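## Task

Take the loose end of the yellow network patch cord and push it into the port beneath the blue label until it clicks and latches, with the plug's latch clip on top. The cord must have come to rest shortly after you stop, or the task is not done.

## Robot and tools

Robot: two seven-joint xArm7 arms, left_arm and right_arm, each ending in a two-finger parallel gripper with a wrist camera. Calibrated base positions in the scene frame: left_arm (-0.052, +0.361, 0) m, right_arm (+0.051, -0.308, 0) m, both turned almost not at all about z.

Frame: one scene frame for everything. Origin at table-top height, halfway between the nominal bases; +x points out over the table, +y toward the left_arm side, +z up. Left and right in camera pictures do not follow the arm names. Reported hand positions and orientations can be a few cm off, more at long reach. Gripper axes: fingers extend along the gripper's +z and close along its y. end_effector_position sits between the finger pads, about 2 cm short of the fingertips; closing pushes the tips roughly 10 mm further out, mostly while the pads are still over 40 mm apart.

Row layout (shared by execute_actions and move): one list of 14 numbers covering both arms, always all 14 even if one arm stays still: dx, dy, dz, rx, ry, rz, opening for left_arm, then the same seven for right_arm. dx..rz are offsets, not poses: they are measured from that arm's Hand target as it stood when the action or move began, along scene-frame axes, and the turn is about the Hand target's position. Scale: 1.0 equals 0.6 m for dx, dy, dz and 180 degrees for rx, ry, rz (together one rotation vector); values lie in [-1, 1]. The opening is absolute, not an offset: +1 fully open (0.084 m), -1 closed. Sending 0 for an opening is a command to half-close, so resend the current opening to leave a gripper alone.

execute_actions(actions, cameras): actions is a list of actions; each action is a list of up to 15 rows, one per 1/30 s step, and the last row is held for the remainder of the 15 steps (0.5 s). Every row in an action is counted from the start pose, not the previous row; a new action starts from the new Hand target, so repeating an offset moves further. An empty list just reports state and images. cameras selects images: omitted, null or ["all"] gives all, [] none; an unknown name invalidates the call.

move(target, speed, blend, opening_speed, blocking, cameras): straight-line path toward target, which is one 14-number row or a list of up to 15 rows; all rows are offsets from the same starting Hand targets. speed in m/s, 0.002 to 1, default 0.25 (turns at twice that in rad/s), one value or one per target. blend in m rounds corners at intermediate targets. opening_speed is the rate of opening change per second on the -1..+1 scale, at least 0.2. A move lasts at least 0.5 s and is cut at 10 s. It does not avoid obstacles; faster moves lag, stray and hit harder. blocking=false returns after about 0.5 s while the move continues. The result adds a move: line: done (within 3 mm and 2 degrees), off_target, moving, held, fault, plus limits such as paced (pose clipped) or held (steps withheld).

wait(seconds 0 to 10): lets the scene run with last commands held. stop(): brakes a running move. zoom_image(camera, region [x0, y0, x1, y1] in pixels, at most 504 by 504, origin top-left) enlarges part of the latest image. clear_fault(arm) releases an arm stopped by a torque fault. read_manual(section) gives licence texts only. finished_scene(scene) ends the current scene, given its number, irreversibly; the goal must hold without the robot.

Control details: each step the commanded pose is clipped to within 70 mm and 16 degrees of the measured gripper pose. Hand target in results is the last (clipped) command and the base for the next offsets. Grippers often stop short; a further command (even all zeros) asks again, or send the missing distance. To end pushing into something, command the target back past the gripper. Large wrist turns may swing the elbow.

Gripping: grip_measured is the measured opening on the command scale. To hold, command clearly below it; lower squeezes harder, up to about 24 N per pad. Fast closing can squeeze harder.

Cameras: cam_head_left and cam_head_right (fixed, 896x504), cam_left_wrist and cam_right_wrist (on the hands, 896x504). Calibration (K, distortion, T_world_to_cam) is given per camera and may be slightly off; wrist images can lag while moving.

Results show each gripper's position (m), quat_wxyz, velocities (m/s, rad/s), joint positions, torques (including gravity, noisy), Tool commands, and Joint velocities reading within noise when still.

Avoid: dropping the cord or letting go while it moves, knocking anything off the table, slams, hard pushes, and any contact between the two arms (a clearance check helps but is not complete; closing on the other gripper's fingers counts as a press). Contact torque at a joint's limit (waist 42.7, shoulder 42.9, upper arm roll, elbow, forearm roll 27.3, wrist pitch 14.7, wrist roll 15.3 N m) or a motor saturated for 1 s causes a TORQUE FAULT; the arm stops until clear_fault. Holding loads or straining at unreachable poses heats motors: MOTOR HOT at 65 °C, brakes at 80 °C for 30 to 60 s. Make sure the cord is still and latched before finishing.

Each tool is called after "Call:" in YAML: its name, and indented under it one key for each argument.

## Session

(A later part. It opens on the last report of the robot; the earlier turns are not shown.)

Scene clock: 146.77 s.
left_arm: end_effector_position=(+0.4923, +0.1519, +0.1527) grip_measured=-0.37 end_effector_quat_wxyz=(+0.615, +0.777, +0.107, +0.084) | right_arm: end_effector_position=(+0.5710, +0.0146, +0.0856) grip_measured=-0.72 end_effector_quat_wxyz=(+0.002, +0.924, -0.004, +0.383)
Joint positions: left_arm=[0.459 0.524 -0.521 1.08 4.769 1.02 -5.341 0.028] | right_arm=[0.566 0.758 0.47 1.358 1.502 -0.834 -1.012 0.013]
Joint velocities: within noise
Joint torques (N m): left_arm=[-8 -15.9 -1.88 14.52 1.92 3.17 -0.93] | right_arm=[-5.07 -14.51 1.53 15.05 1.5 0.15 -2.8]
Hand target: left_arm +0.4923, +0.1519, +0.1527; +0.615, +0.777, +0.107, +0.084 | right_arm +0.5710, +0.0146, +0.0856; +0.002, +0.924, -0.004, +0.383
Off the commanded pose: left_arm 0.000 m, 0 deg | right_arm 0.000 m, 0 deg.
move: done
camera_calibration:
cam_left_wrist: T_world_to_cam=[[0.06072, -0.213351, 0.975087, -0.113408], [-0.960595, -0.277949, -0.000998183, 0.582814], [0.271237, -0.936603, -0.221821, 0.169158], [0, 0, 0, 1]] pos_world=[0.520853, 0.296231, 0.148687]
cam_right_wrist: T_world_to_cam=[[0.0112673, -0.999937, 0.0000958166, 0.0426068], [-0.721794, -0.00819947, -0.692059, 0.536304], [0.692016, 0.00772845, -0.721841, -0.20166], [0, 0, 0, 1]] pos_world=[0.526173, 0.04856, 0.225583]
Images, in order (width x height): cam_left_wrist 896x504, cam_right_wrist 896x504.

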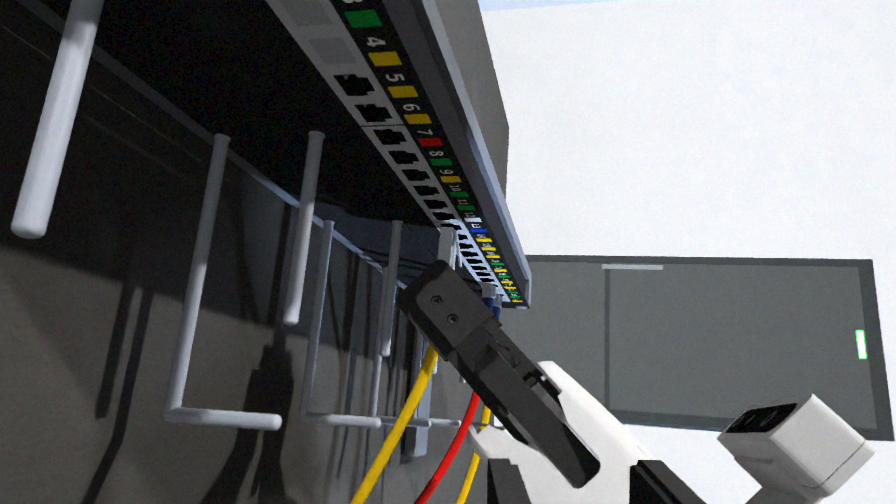

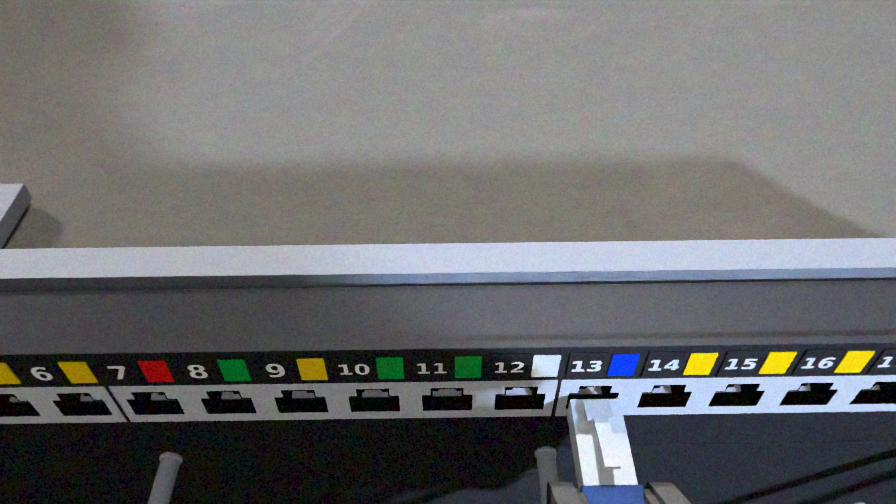

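Call:
move:
  target: [0,0,0,0,0,0,-0.35,0.004,0.0002,0,0,0,0,-1]
  speed: 0.015
  cameras: ["cam_left_wrist","cam_right_wrist"]

Call:
zoom_image:
  camera: "cam_left_wrist"
  region: [430, 212, 460, 242]

Call:
zoom_image:
  camera: "cam_right_wrist"
  region: [560, 385, 632, 435]

Scene clock: 152.27 s.
left_arm: end_effector_position=(+0.4923, +0.1519, +0.1527) grip_measured=-0.37 end_effector_quat_wxyz=(+0.615, +0.777, +0.107, +0.084) | right_arm: end_effector_position=(+0.5734, +0.0147, +0.0856) grip_measured=-0.72 end_effector_quat_wxyz=(+0.002, +0.924, -0.004, +0.383)
Joint positions: left_arm=[0.459 0.524 -0.521 1.08 4.769 1.02 -5.341 0.028] | right_arm=[0.565 0.763 0.469 1.368 1.505 -0.832 -1.021 0.013]
Joint velocities: within noise
Joint torques (N m): left_arm=[-8.41 -15.79 -1.86 14.9 1.89 3 -1.01] | right_arm=[-4.81 -14.2 1.57 15.08 1.55 0.3 -2.88]
Hand target: left_arm +0.4923, +0.1519, +0.1527; +0.615, +0.777, +0.107, +0.084 | right_arm +0.5734, +0.0147, +0.0856; +0.002, +0.924, -0.004, +0.383
Off the commanded pose: left_arm 0.000 m, 0 deg | right_arm 0.000 m, 0 deg.
move: done
camera_calibration:
cam_left_wrist: T_world_to_cam=[[0.06072, -0.213351, 0.975087, -0.113408], [-0.960595, -0.277949, -0.000998183, 0.582814], [0.271237, -0.936603, -0.221821, 0.169158], [0, 0, 0, 1]] pos_world=[0.520853, 0.296231, 0.148687]
cam_right_wrist: T_world_to_cam=[[0.0112673, -0.999937, 0.0000958166, 0.0426798], [-0.721794, -0.00819947, -0.692059, 0.538037], [0.692016, 0.00772845, -0.721841, -0.203322], [0, 0, 0, 1]] pos_world=[0.528573, 0.04866, 0.225583]
Images, in order (width x height): cam_left_wrist 896x504, cam_right_wrist 896x504.

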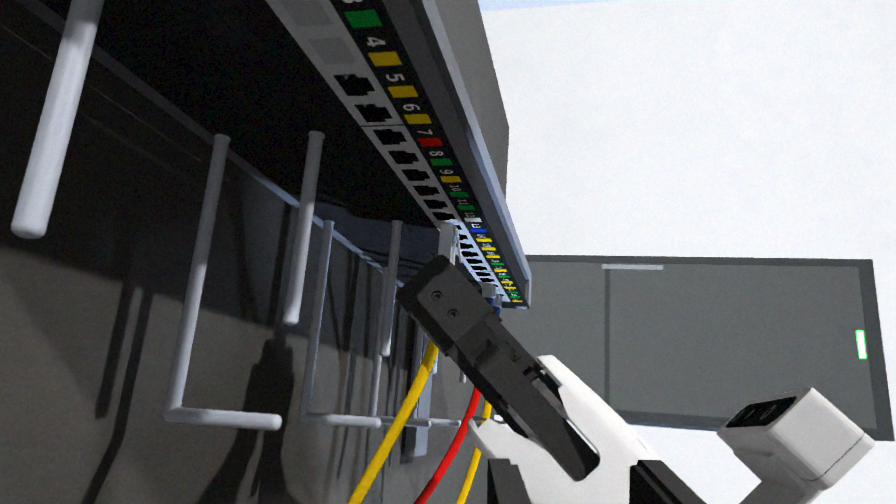

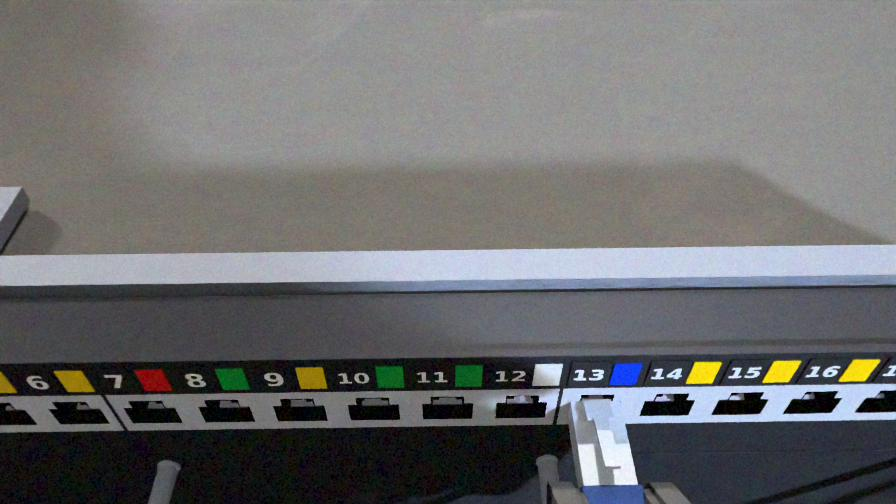

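Scaled by 16.800 from the camera's 896x504 image, which has a finer 1280x720 frame.

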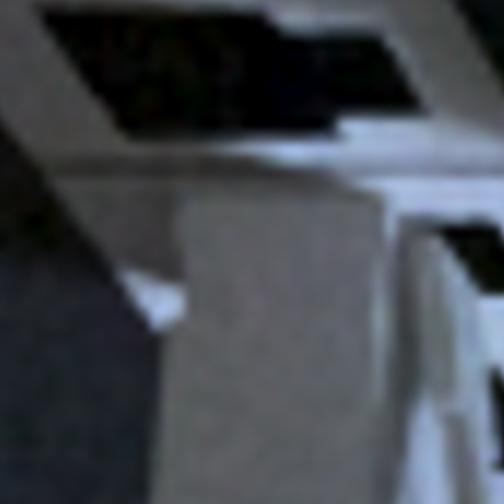

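Scaled by 7.000 from the camera's 896x504 image, which has a finer 1280x720 frame.

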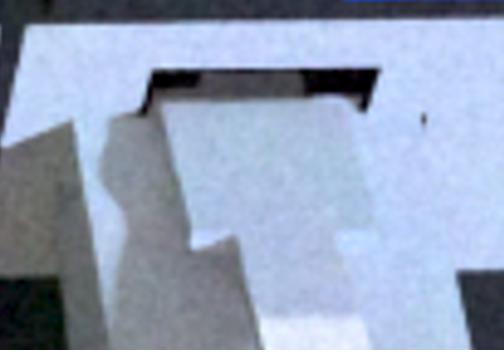

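Call:
zoom_image:
  camera: "cam_right_wrist"
  region: [555, 400, 655, 500]

Call:
zoom_image:
  camera: "cam_left_wrist"
  region: [436, 213, 460, 237]

Scaled by 5.040 from the camera's 896x504 image, which has a finer 1280x720 frame.

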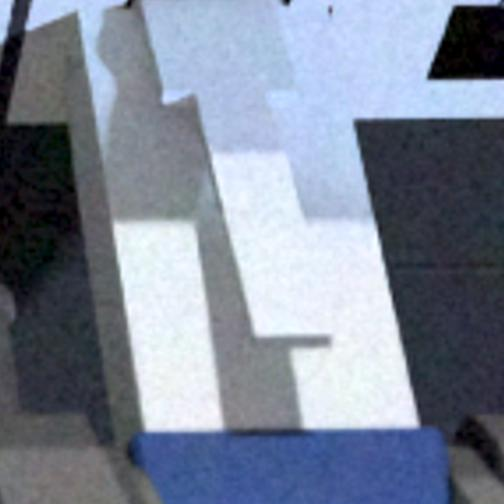

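Scaled by 21.000 from the camera's 896x504 image, which has a finer 1280x720 frame.

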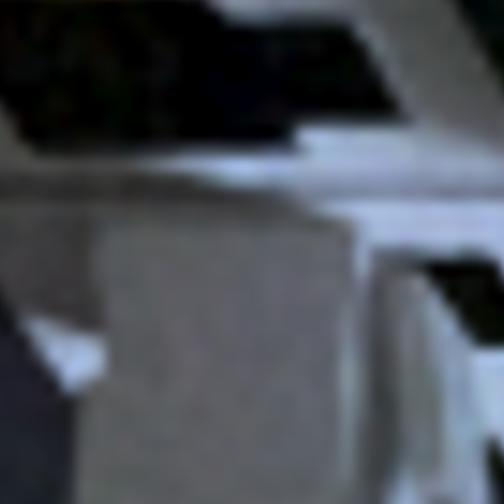

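Call:
move:
  target: [0,0,0,0,0,0,-0.35,0.005,0.00014,0,0,0,0,-1]
  speed: 0.015
  cameras: ["cam_left_wrist","cam_right_wrist"]

Call:
zoom_image:
  camera: "cam_right_wrist"
  region: [555, 400, 655, 500]

Call:
zoom_image:
  camera: "cam_left_wrist"
  region: [430, 212, 466, 248]

Scene clock: 156.57 s.
left_arm: end_effector_position=(+0.4923, +0.1519, +0.1527) grip_measured=-0.37 end_effector_quat_wxyz=(+0.615, +0.777, +0.107, +0.084) | right_arm: end_effector_position=(+0.5764, +0.0148, +0.0856) grip_measured=-0.72 end_effector_quat_wxyz=(+0.002, +0.924, -0.004, +0.383)
Joint positions: left_arm=[0.459 0.524 -0.521 1.08 4.769 1.02 -5.341 0.028] | right_arm=[0.563 0.769 0.468 1.381 1.508 -0.83 -1.032 0.013]
Joint velocities: within noise
Joint torques (N m): left_arm=[-8.09 -15.67 -1.9 14.67 1.76 3.13 -1.02] | right_arm=[-4.32 -15.02 1.94 15.54 1.28 0.57 -2.89]
Hand target: left_arm +0.4923, +0.1519, +0.1527; +0.615, +0.777, +0.107, +0.084 | right_arm +0.5764, +0.0148, +0.0856; +0.002, +0.924, -0.004, +0.383
Off the commanded pose: left_arm 0.000 m, 0 deg | right_arm 0.000 m, 0 deg.
move: done
camera_calibration:
cam_left_wrist: T_world_to_cam=[[0.06072, -0.213351, 0.975087, -0.113408], [-0.960595, -0.277949, -0.000998183, 0.582814], [0.271237, -0.936603, -0.221821, 0.169158], [0, 0, 0, 1]] pos_world=[0.520853, 0.296231, 0.148687]
cam_right_wrist: T_world_to_cam=[[0.0112673, -0.999937, 0.0000958166, 0.042746], [-0.721794, -0.00819947, -0.692059, 0.540203], [0.692016, 0.00772845, -0.721841, -0.205399], [0, 0, 0, 1]] pos_world=[0.531573, 0.04876, 0.225583]
Images, in order (width x height): cam_left_wrist 896x504, cam_right_wrist 896x504.

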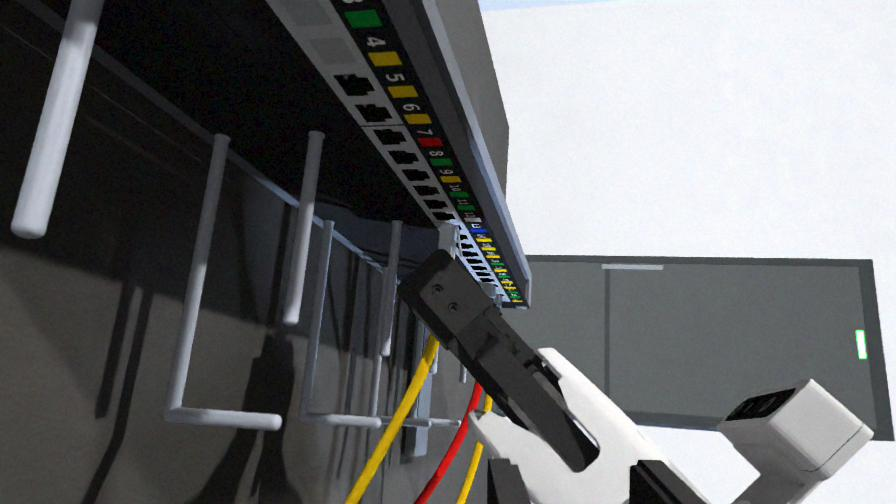

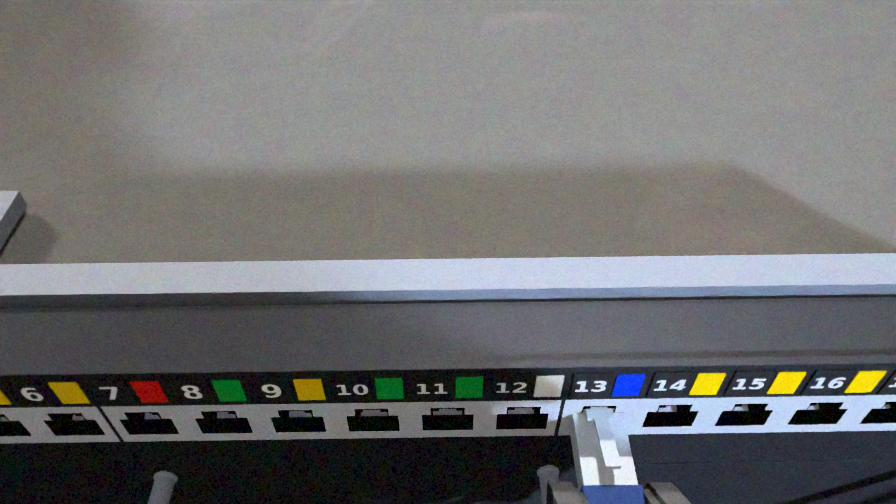

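Scaled by 5.040 from the camera's 896x504 image, which has a finer 1280x720 frame.

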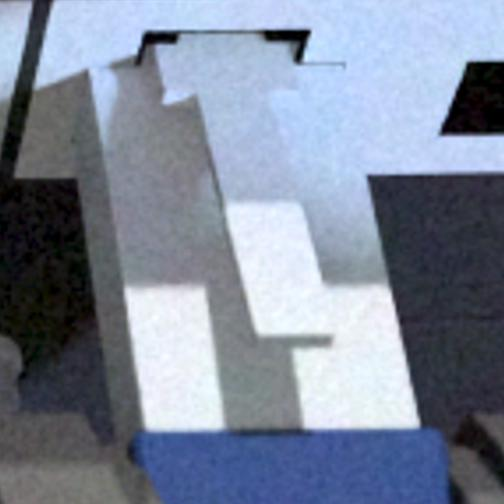

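Scaled by 14.000 from the camera's 896x504 image, which has a finer 1280x720 frame.

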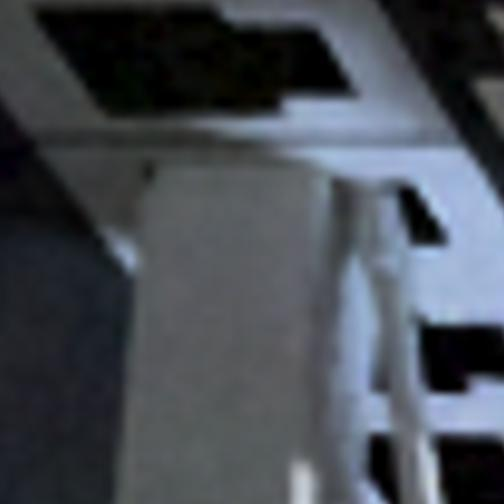

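Call:
move:
  target: [0,0,0,0,0,0,-0.35,0.0066667,0.00019,0,0,0,0,-1]
  speed: 0.015
  cameras: ["cam_left_wrist","cam_right_wrist"]

Call:
zoom_image:
  camera: "cam_right_wrist"
  region: [555, 400, 655, 500]

Call:
zoom_image:
  camera: "cam_left_wrist"
  region: [380, 210, 480, 310]

Scene clock: 157.93 s.
left_arm: end_effector_position=(+0.4923, +0.1519, +0.1527) grip_measured=-0.37 end_effector_quat_wxyz=(+0.615, +0.777, +0.107, +0.084) | right_arm: end_effector_position=(+0.5804, +0.0149, +0.0856) grip_measured=-0.72 end_effector_quat_wxyz=(+0.002, +0.924, -0.004, +0.383)
Joint positions: left_arm=[0.459 0.524 -0.521 1.08 4.769 1.02 -5.341 0.028] | right_arm=[0.561 0.776 0.467 1.398 1.513 -0.827 -1.047 0.013]
Joint velocities: within noise
Joint torques (N m): left_arm=[-7.96 -15.58 -2.03 14.71 1.55 3.28 -1.05] | right_arm=[-6.48 -16.19 0.32 18.7 -0.41 0.76 -2.68]
Hand target: left_arm +0.4923, +0.1519, +0.1527; +0.615, +0.777, +0.107, +0.084 | right_arm +0.5804, +0.0149, +0.0856; +0.002, +0.924, -0.004, +0.383
Off the commanded pose: left_arm 0.000 m, 0 deg | right_arm 0.000 m, 0 deg.
move: done
camera_calibration:
cam_left_wrist: T_world_to_cam=[[0.06072, -0.213351, 0.975087, -0.113408], [-0.960595, -0.277949, -0.000998183, 0.582814], [0.271237, -0.936603, -0.221821, 0.169158], [0, 0, 0, 1]] pos_world=[0.520853, 0.296231, 0.148687]
cam_right_wrist: T_world_to_cam=[[0.0112673, -0.999937, 0.0000958166, 0.0428009], [-0.721794, -0.00819947, -0.692059, 0.543091], [0.692016, 0.00772845, -0.721841, -0.208168], [0, 0, 0, 1]] pos_world=[0.535573, 0.04886, 0.225583]
Images, in order (width x height): cam_left_wrist 896x504, cam_right_wrist 896x504.

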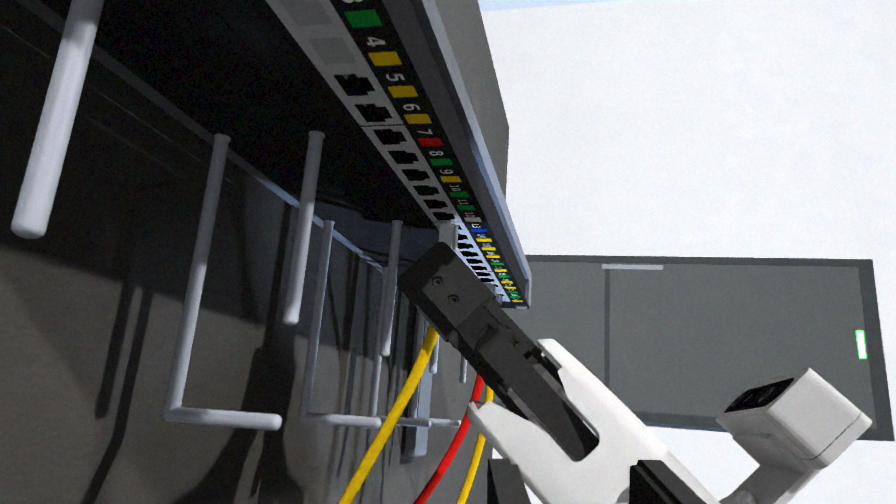

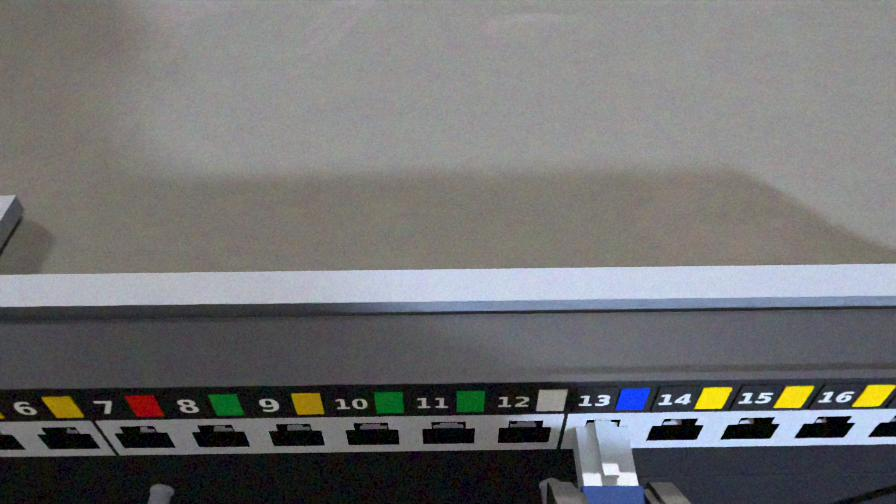

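Scaled by 5.040 from the camera's 896x504 image, which has a finer 1280x720 frame.

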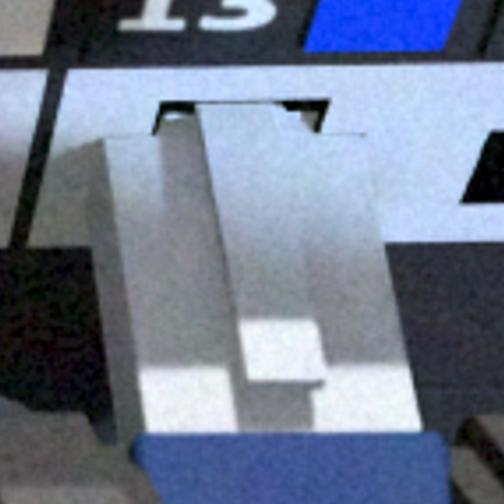

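Scaled by 5.040 from the camera's 896x504 image, which has a finer 1280x720 frame.

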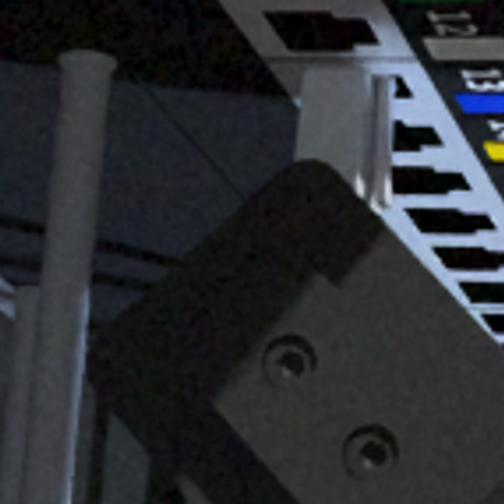

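Call:
move:
  target: [0,0,0,0,0,0,-0.35,0.0033333,0.0001,0,0,0,0,-1]
  speed: 0.015
  cameras: ["cam_left_wrist","cam_right_wrist"]

Call:
zoom_image:
  camera: "cam_right_wrist"
  region: [555, 400, 655, 500]

Call:
zoom_image:
  camera: "cam_left_wrist"
  region: [380, 210, 480, 310]

Scene clock: 159.43 s.
left_arm: end_effector_position=(+0.4923, +0.1519, +0.1527) grip_measured=-0.37 end_effector_quat_wxyz=(+0.615, +0.777, +0.107, +0.084) | right_arm: end_effector_position=(+0.5824, +0.0150, +0.0856) grip_measured=-0.72 end_effector_quat_wxyz=(+0.002, +0.924, -0.004, +0.383)
Joint positions: left_arm=[0.459 0.524 -0.521 1.08 4.769 1.02 -5.341 0.028] | right_arm=[0.56 0.78 0.466 1.407 1.515 -0.826 -1.055 0.013]
Joint velocities: within noise
Joint torques (N m): left_arm=[-8.5 -16.1 -1.75 14.57 1.57 3.29 -0.89] | right_arm=[-8.37 -15.87 0.01 20.45 -1.44 1.83 -2.71]
Hand target: left_arm +0.4923, +0.1519, +0.1527; +0.615, +0.777, +0.107, +0.084 | right_arm +0.5824, +0.0150, +0.0856; +0.002, +0.924, -0.004, +0.383
Off the commanded pose: left_arm 0.000 m, 0 deg | right_arm 0.000 m, 0 deg.
move: done
camera_calibration:
cam_left_wrist: T_world_to_cam=[[0.06072, -0.213351, 0.975087, -0.113408], [-0.960595, -0.277949, -0.000998183, 0.582814], [0.271237, -0.936603, -0.221821, 0.169158], [0, 0, 0, 1]] pos_world=[0.520853, 0.296231, 0.148687]
cam_right_wrist: T_world_to_cam=[[0.0112693, -0.999936, 0.000237002, 0.0428453], [-0.721842, -0.00829917, -0.692008, 0.544485], [0.691966, 0.00762735, -0.72189, -0.209582], [0, 0, 0, 1]] pos_world=[0.537573, 0.0489599, 0.225483]
Images, in order (width x height): cam_left_wrist 896x504, cam_right_wrist 896x504.

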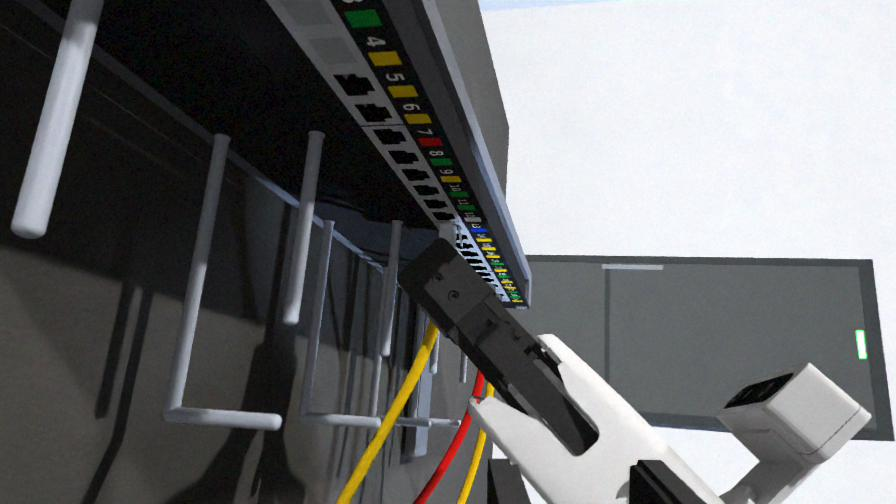

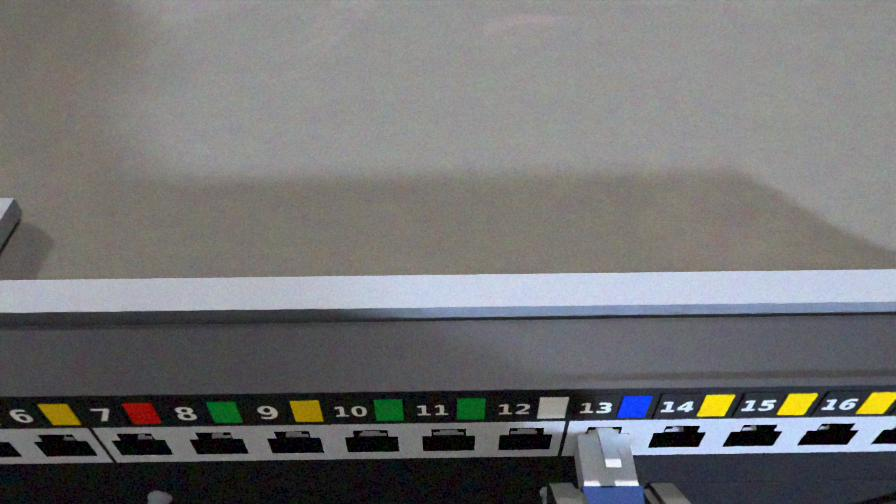

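Scaled by 5.040 from the camera's 896x504 image, which has a finer 1280x720 frame.

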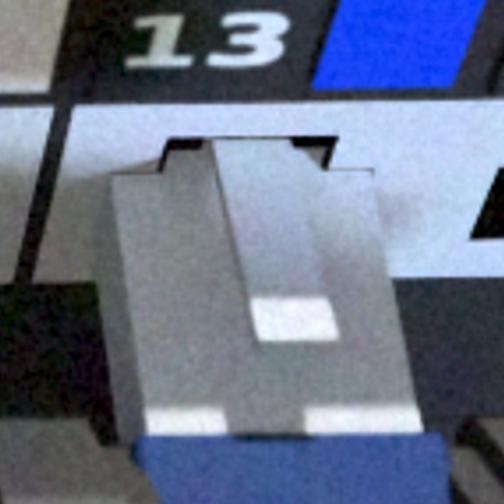

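Scaled by 5.040 from the camera's 896x504 image, which has a finer 1280x720 frame.

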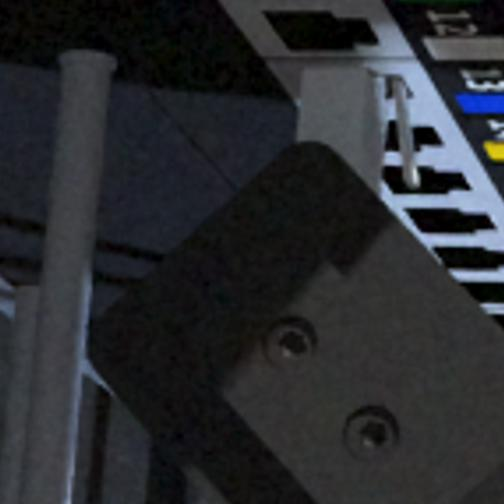

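Call:
zoom_image:
  camera: "cam_left_wrist"
  region: [430, 210, 480, 260]

Call:
zoom_image:
  camera: "cam_left_wrist"
  region: [475, 270, 525, 320]

Call:
zoom_image:
  camera: "cam_right_wrist"
  region: [565, 420, 645, 500]

Scaled by 10.080 from the camera's 896x504 image, which has a finer 1280x720 frame.

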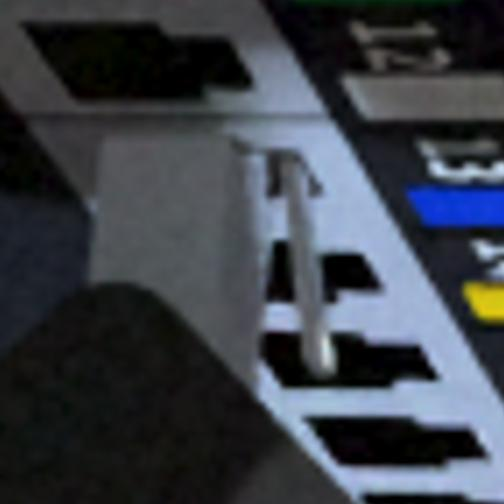

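Scaled by 10.080 from the camera's 896x504 image, which has a finer 1280x720 frame.

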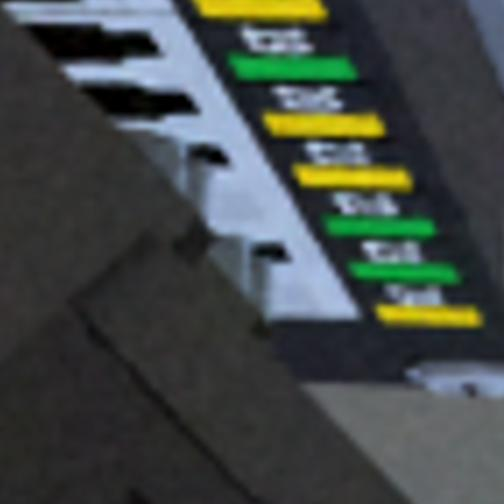

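Scaled by 6.300 from the camera's 896x504 image, which has a finer 1280x720 frame.

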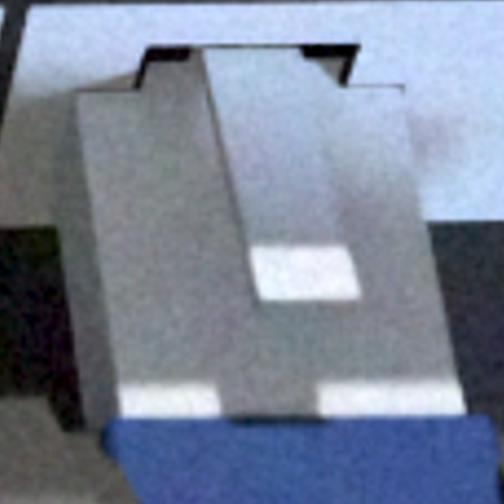

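Call:
move:
  target: [0,0,0,0,0,0,-0.35,0.0016667,0.00005,0,0,0,0,-1]
  speed: 0.015
  cameras: ["cam_left_wrist","cam_right_wrist"]

Call:
zoom_image:
  camera: "cam_right_wrist"
  region: [565, 420, 645, 500]

Call:
zoom_image:
  camera: "cam_left_wrist"
  region: [430, 210, 480, 260]

Scene clock: 161.63 s.
left_arm: end_effector_position=(+0.4923, +0.1519, +0.1527) grip_measured=-0.37 end_effector_quat_wxyz=(+0.615, +0.777, +0.107, +0.084) | right_arm: end_effector_position=(+0.5834, +0.0150, +0.0856) grip_measured=-0.72 end_effector_quat_wxyz=(+0.002, +0.924, -0.004, +0.383)
Joint positions: left_arm=[0.459 0.524 -0.521 1.08 4.769 1.02 -5.341 0.028] | right_arm=[0.559 0.782 0.466 1.411 1.516 -0.825 -1.059 0.013]
Joint velocities: within noise
Joint torques (N m): left_arm=[-8.03 -15.96 -1.93 14.76 1.85 3.26 -0.98] | right_arm=[-9.15 -16.08 -0.67 19.97 -1.17 0.99 -2.83]
Hand target: left_arm +0.4923, +0.1519, +0.1527; +0.615, +0.777, +0.107, +0.084 | right_arm +0.5834, +0.0150, +0.0856; +0.002, +0.924, -0.004, +0.383
Off the commanded pose: left_arm 0.000 m, 0 deg | right_arm 0.000 m, 0 deg.
move: done
camera_calibration:
cam_left_wrist: T_world_to_cam=[[0.06072, -0.213351, 0.975087, -0.113408], [-0.960595, -0.277949, -0.000998183, 0.582814], [0.271237, -0.936603, -0.221821, 0.169158], [0, 0, 0, 1]] pos_world=[0.520853, 0.296231, 0.148687]
cam_right_wrist: T_world_to_cam=[[0.0112667, -0.999937, 0.0000966243, 0.0428672], [-0.721744, -0.00819907, -0.692111, 0.545242], [0.692068, 0.00772806, -0.721791, -0.210284], [0, 0, 0, 1]] pos_world=[0.538573, 0.04896, 0.225583]
Images, in order (width x height): cam_left_wrist 896x504, cam_right_wrist 896x504.

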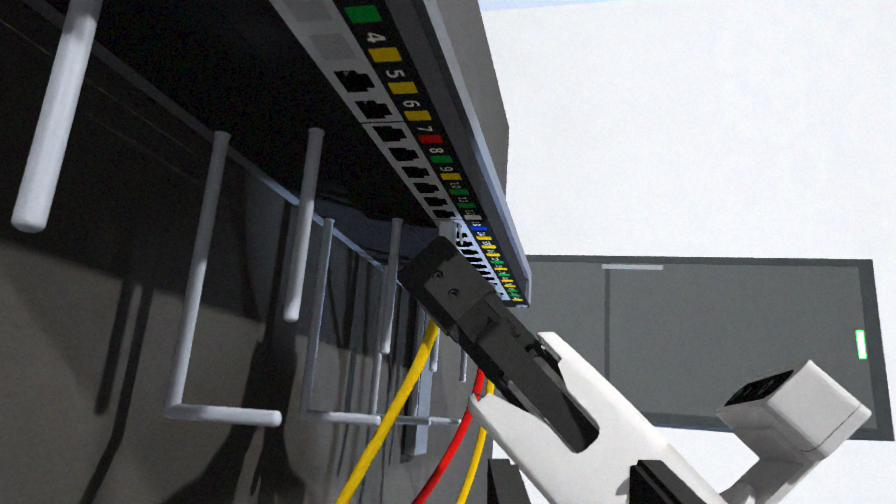

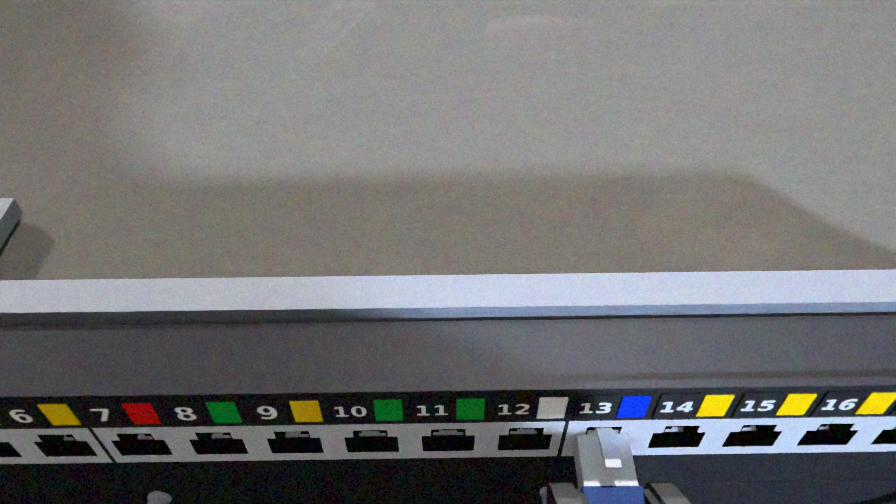

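Scaled by 6.300 from the camera's 896x504 image, which has a finer 1280x720 frame.

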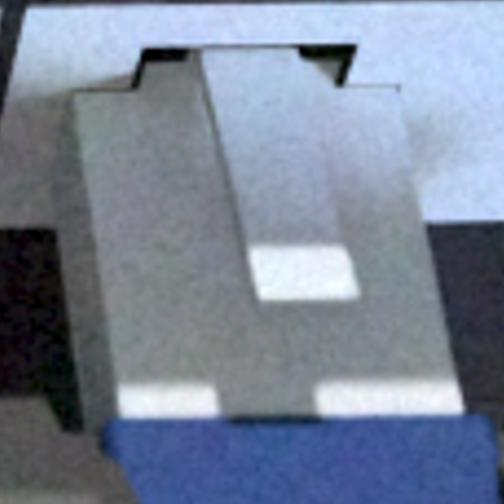

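Scaled by 10.080 from the camera's 896x504 image, which has a finer 1280x720 frame.

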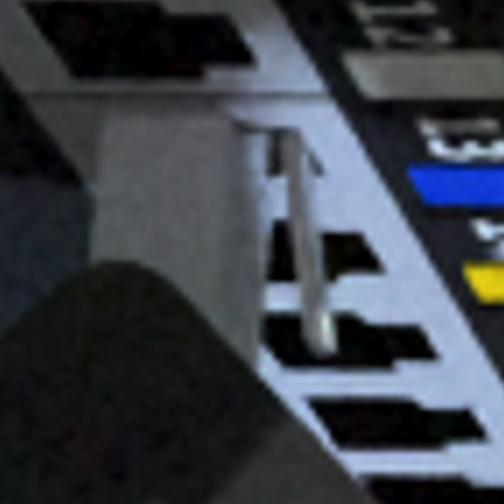

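Call:
move:
  target: [0,0,0,0,0,0,-0.35,-0.0025,-0.00007,0,0,0,0,-1]
  speed: 0.01
  cameras: ["cam_left_wrist","cam_right_wrist"]

Call:
zoom_image:
  camera: "cam_right_wrist"
  region: [565, 420, 645, 500]

Call:
zoom_image:
  camera: "cam_left_wrist"
  region: [430, 210, 480, 260]

Scene clock: 163.27 s.
left_arm: end_effector_position=(+0.4923, +0.1519, +0.1527) grip_measured=-0.37 end_effector_quat_wxyz=(+0.615, +0.777, +0.107, +0.084) | right_arm: end_effector_position=(+0.5820, +0.0149, +0.0856) grip_measured=-0.72 end_effector_quat_wxyz=(+0.002, +0.924, -0.004, +0.383)
Joint positions: left_arm=[0.459 0.524 -0.521 1.08 4.769 1.02 -5.341 0.028] | right_arm=[0.56 0.779 0.466 1.405 1.515 -0.826 -1.053 0.013]
Joint velocities: within noise
Joint torques (N m): left_arm=[-8.13 -15.85 -1.96 14.62 1.72 3.24 -0.94] | right_arm=[7.59 -21.68 6.47 7.14 -3.18 -5.19 2.74]
Hand target: left_arm +0.4923, +0.1519, +0.1527; +0.615, +0.777, +0.107, +0.084 | right_arm +0.5819, +0.0149, +0.0856; +0.002, +0.924, -0.004, +0.383
Off the commanded pose: left_arm 0.000 m, 0 deg | right_arm 0.000 m, 0 deg.
move: done
camera_calibration:
cam_left_wrist: T_world_to_cam=[[0.06072, -0.213351, 0.975087, -0.113408], [-0.960595, -0.277949, -0.000998183, 0.582814], [0.271237, -0.936603, -0.221821, 0.169158], [0, 0, 0, 1]] pos_world=[0.520853, 0.296231, 0.148687]
cam_right_wrist: T_world_to_cam=[[0.0111253, -0.999938, 0.0000985881, 0.0428586], [-0.721746, -0.00809838, -0.692111, 0.544227], [0.692069, 0.00762878, -0.721791, -0.209309], [0, 0, 0, 1]] pos_world=[0.537173, 0.0488601, 0.225583]
Images, in order (width x height): cam_left_wrist 896x504, cam_right_wrist 896x504.

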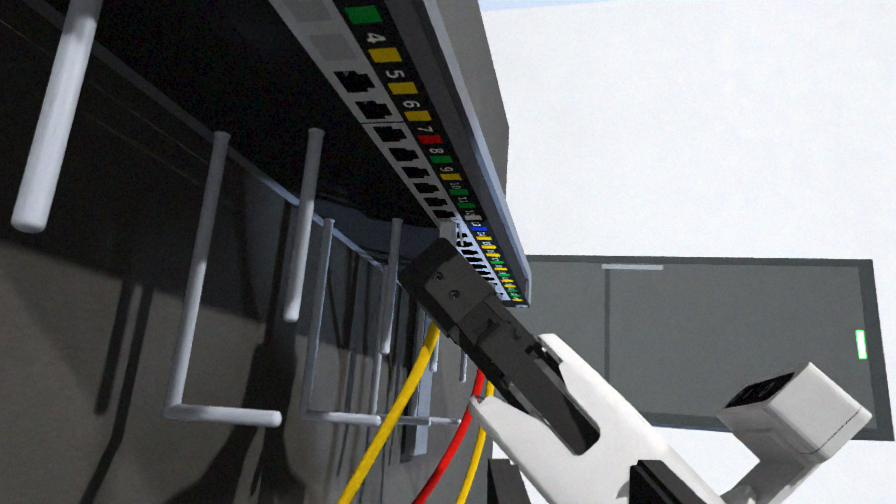

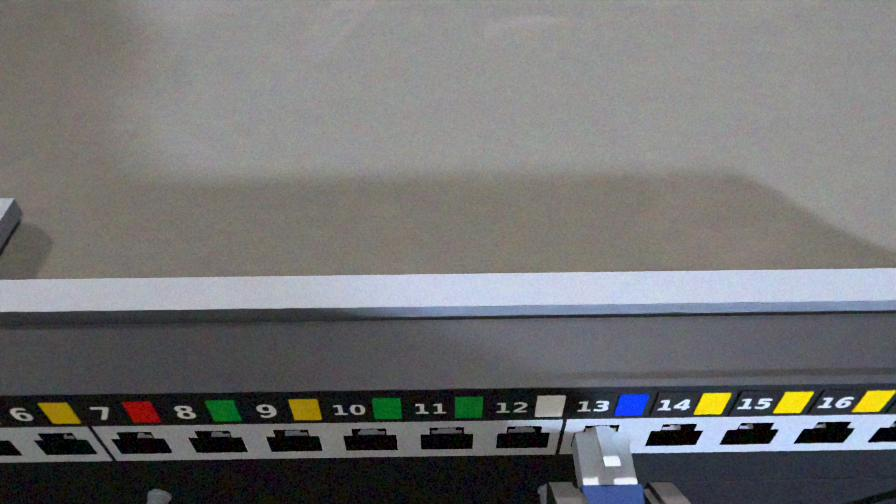

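Scaled by 6.300 from the camera's 896x504 image, which has a finer 1280x720 frame.

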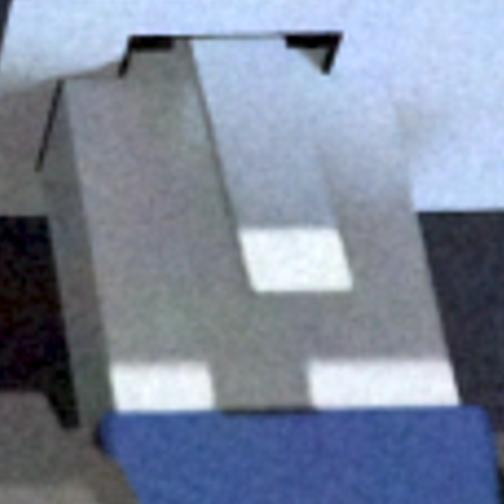

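Scaled by 10.080 from the camera's 896x504 image, which has a finer 1280x720 frame.

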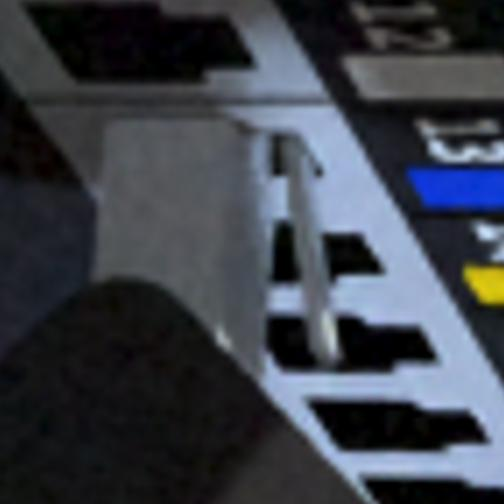

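Call:
move:
  target: [0,0,0,0,0,0,-0.35,0.0012,0.00003,0,0,0,0,-1]
  speed: 0.01
  cameras: ["cam_left_wrist","cam_right_wrist"]

Call:
zoom_image:
  camera: "cam_right_wrist"
  region: [565, 420, 645, 500]

Call:
zoom_image:
  camera: "cam_left_wrist"
  region: [430, 210, 480, 260]

Scene clock: 164.90 s.
left_arm: end_effector_position=(+0.4923, +0.1519, +0.1527) grip_measured=-0.37 end_effector_quat_wxyz=(+0.615, +0.777, +0.107, +0.084) | right_arm: end_effector_position=(+0.5826, +0.0150, +0.0856) grip_measured=-0.72 end_effector_quat_wxyz=(+0.002, +0.924, -0.004, +0.383)
Joint positions: left_arm=[0.459 0.524 -0.521 1.08 4.769 1.02 -5.341 0.028] | right_arm=[0.56 0.781 0.466 1.408 1.516 -0.826 -1.056 0.013]
Joint velocities: within noise
Joint torques (N m): left_arm=[-8.06 -16.12 -1.75 14.86 1.62 3.12 -0.98] | right_arm=[-6.5 -15.24 1.72 17.41 0.47 0.42 -2.78]
Hand target: left_arm +0.4923, +0.1519, +0.1527; +0.615, +0.777, +0.107, +0.084 | right_arm +0.5827, +0.0150, +0.0856; +0.002, +0.924, -0.004, +0.383
Off the commanded pose: left_arm 0.000 m, 0 deg | right_arm 0.000 m, 0 deg.
move: done
camera_calibration:
cam_left_wrist: T_world_to_cam=[[0.06072, -0.213351, 0.975087, -0.113408], [-0.960595, -0.277949, -0.000998183, 0.582814], [0.271237, -0.936603, -0.221821, 0.169158], [0, 0, 0, 1]] pos_world=[0.520853, 0.296231, 0.148687]
cam_right_wrist: T_world_to_cam=[[0.0112687, -0.999936, 0.000238028, 0.0428431], [-0.721744, -0.00829836, -0.69211, 0.544669], [0.692068, 0.00762736, -0.721792, -0.209725], [0, 0, 0, 1]] pos_world=[0.537773, 0.0489599, 0.225583]
Images, in order (width x height): cam_left_wrist 896x504, cam_right_wrist 896x504.

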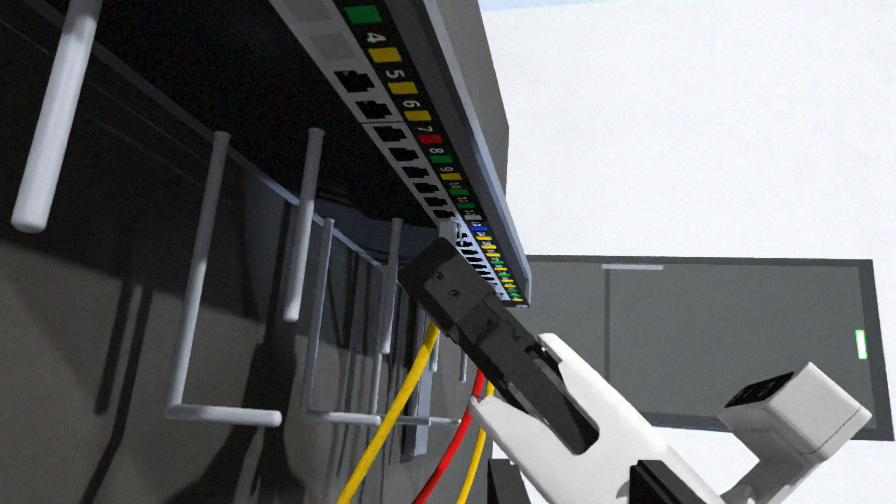

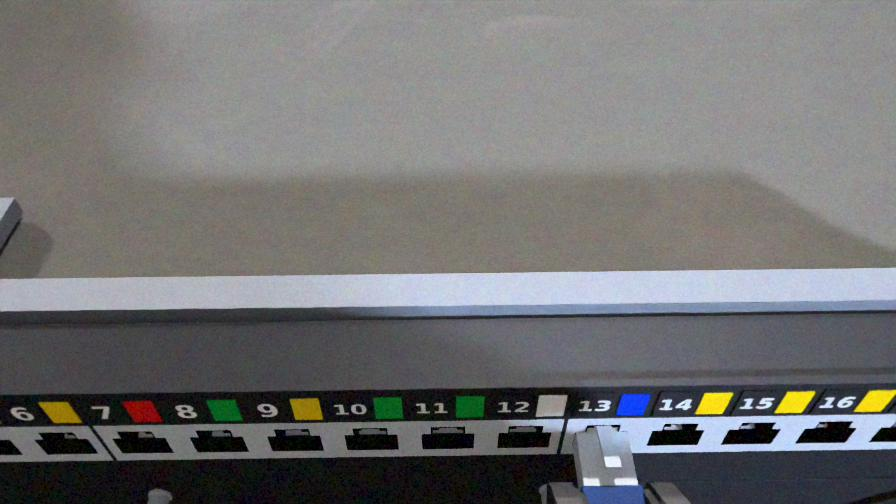

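Scaled by 6.300 from the camera's 896x504 image, which has a finer 1280x720 frame.

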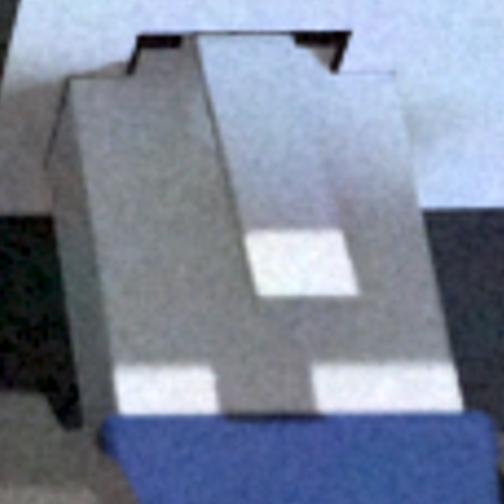

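Scaled by 10.080 from the camera's 896x504 image, which has a finer 1280x720 frame.

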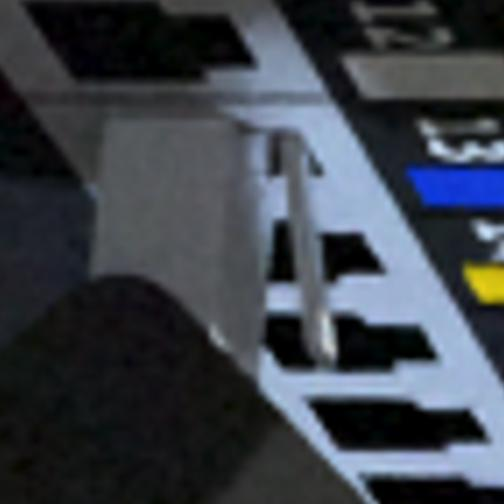

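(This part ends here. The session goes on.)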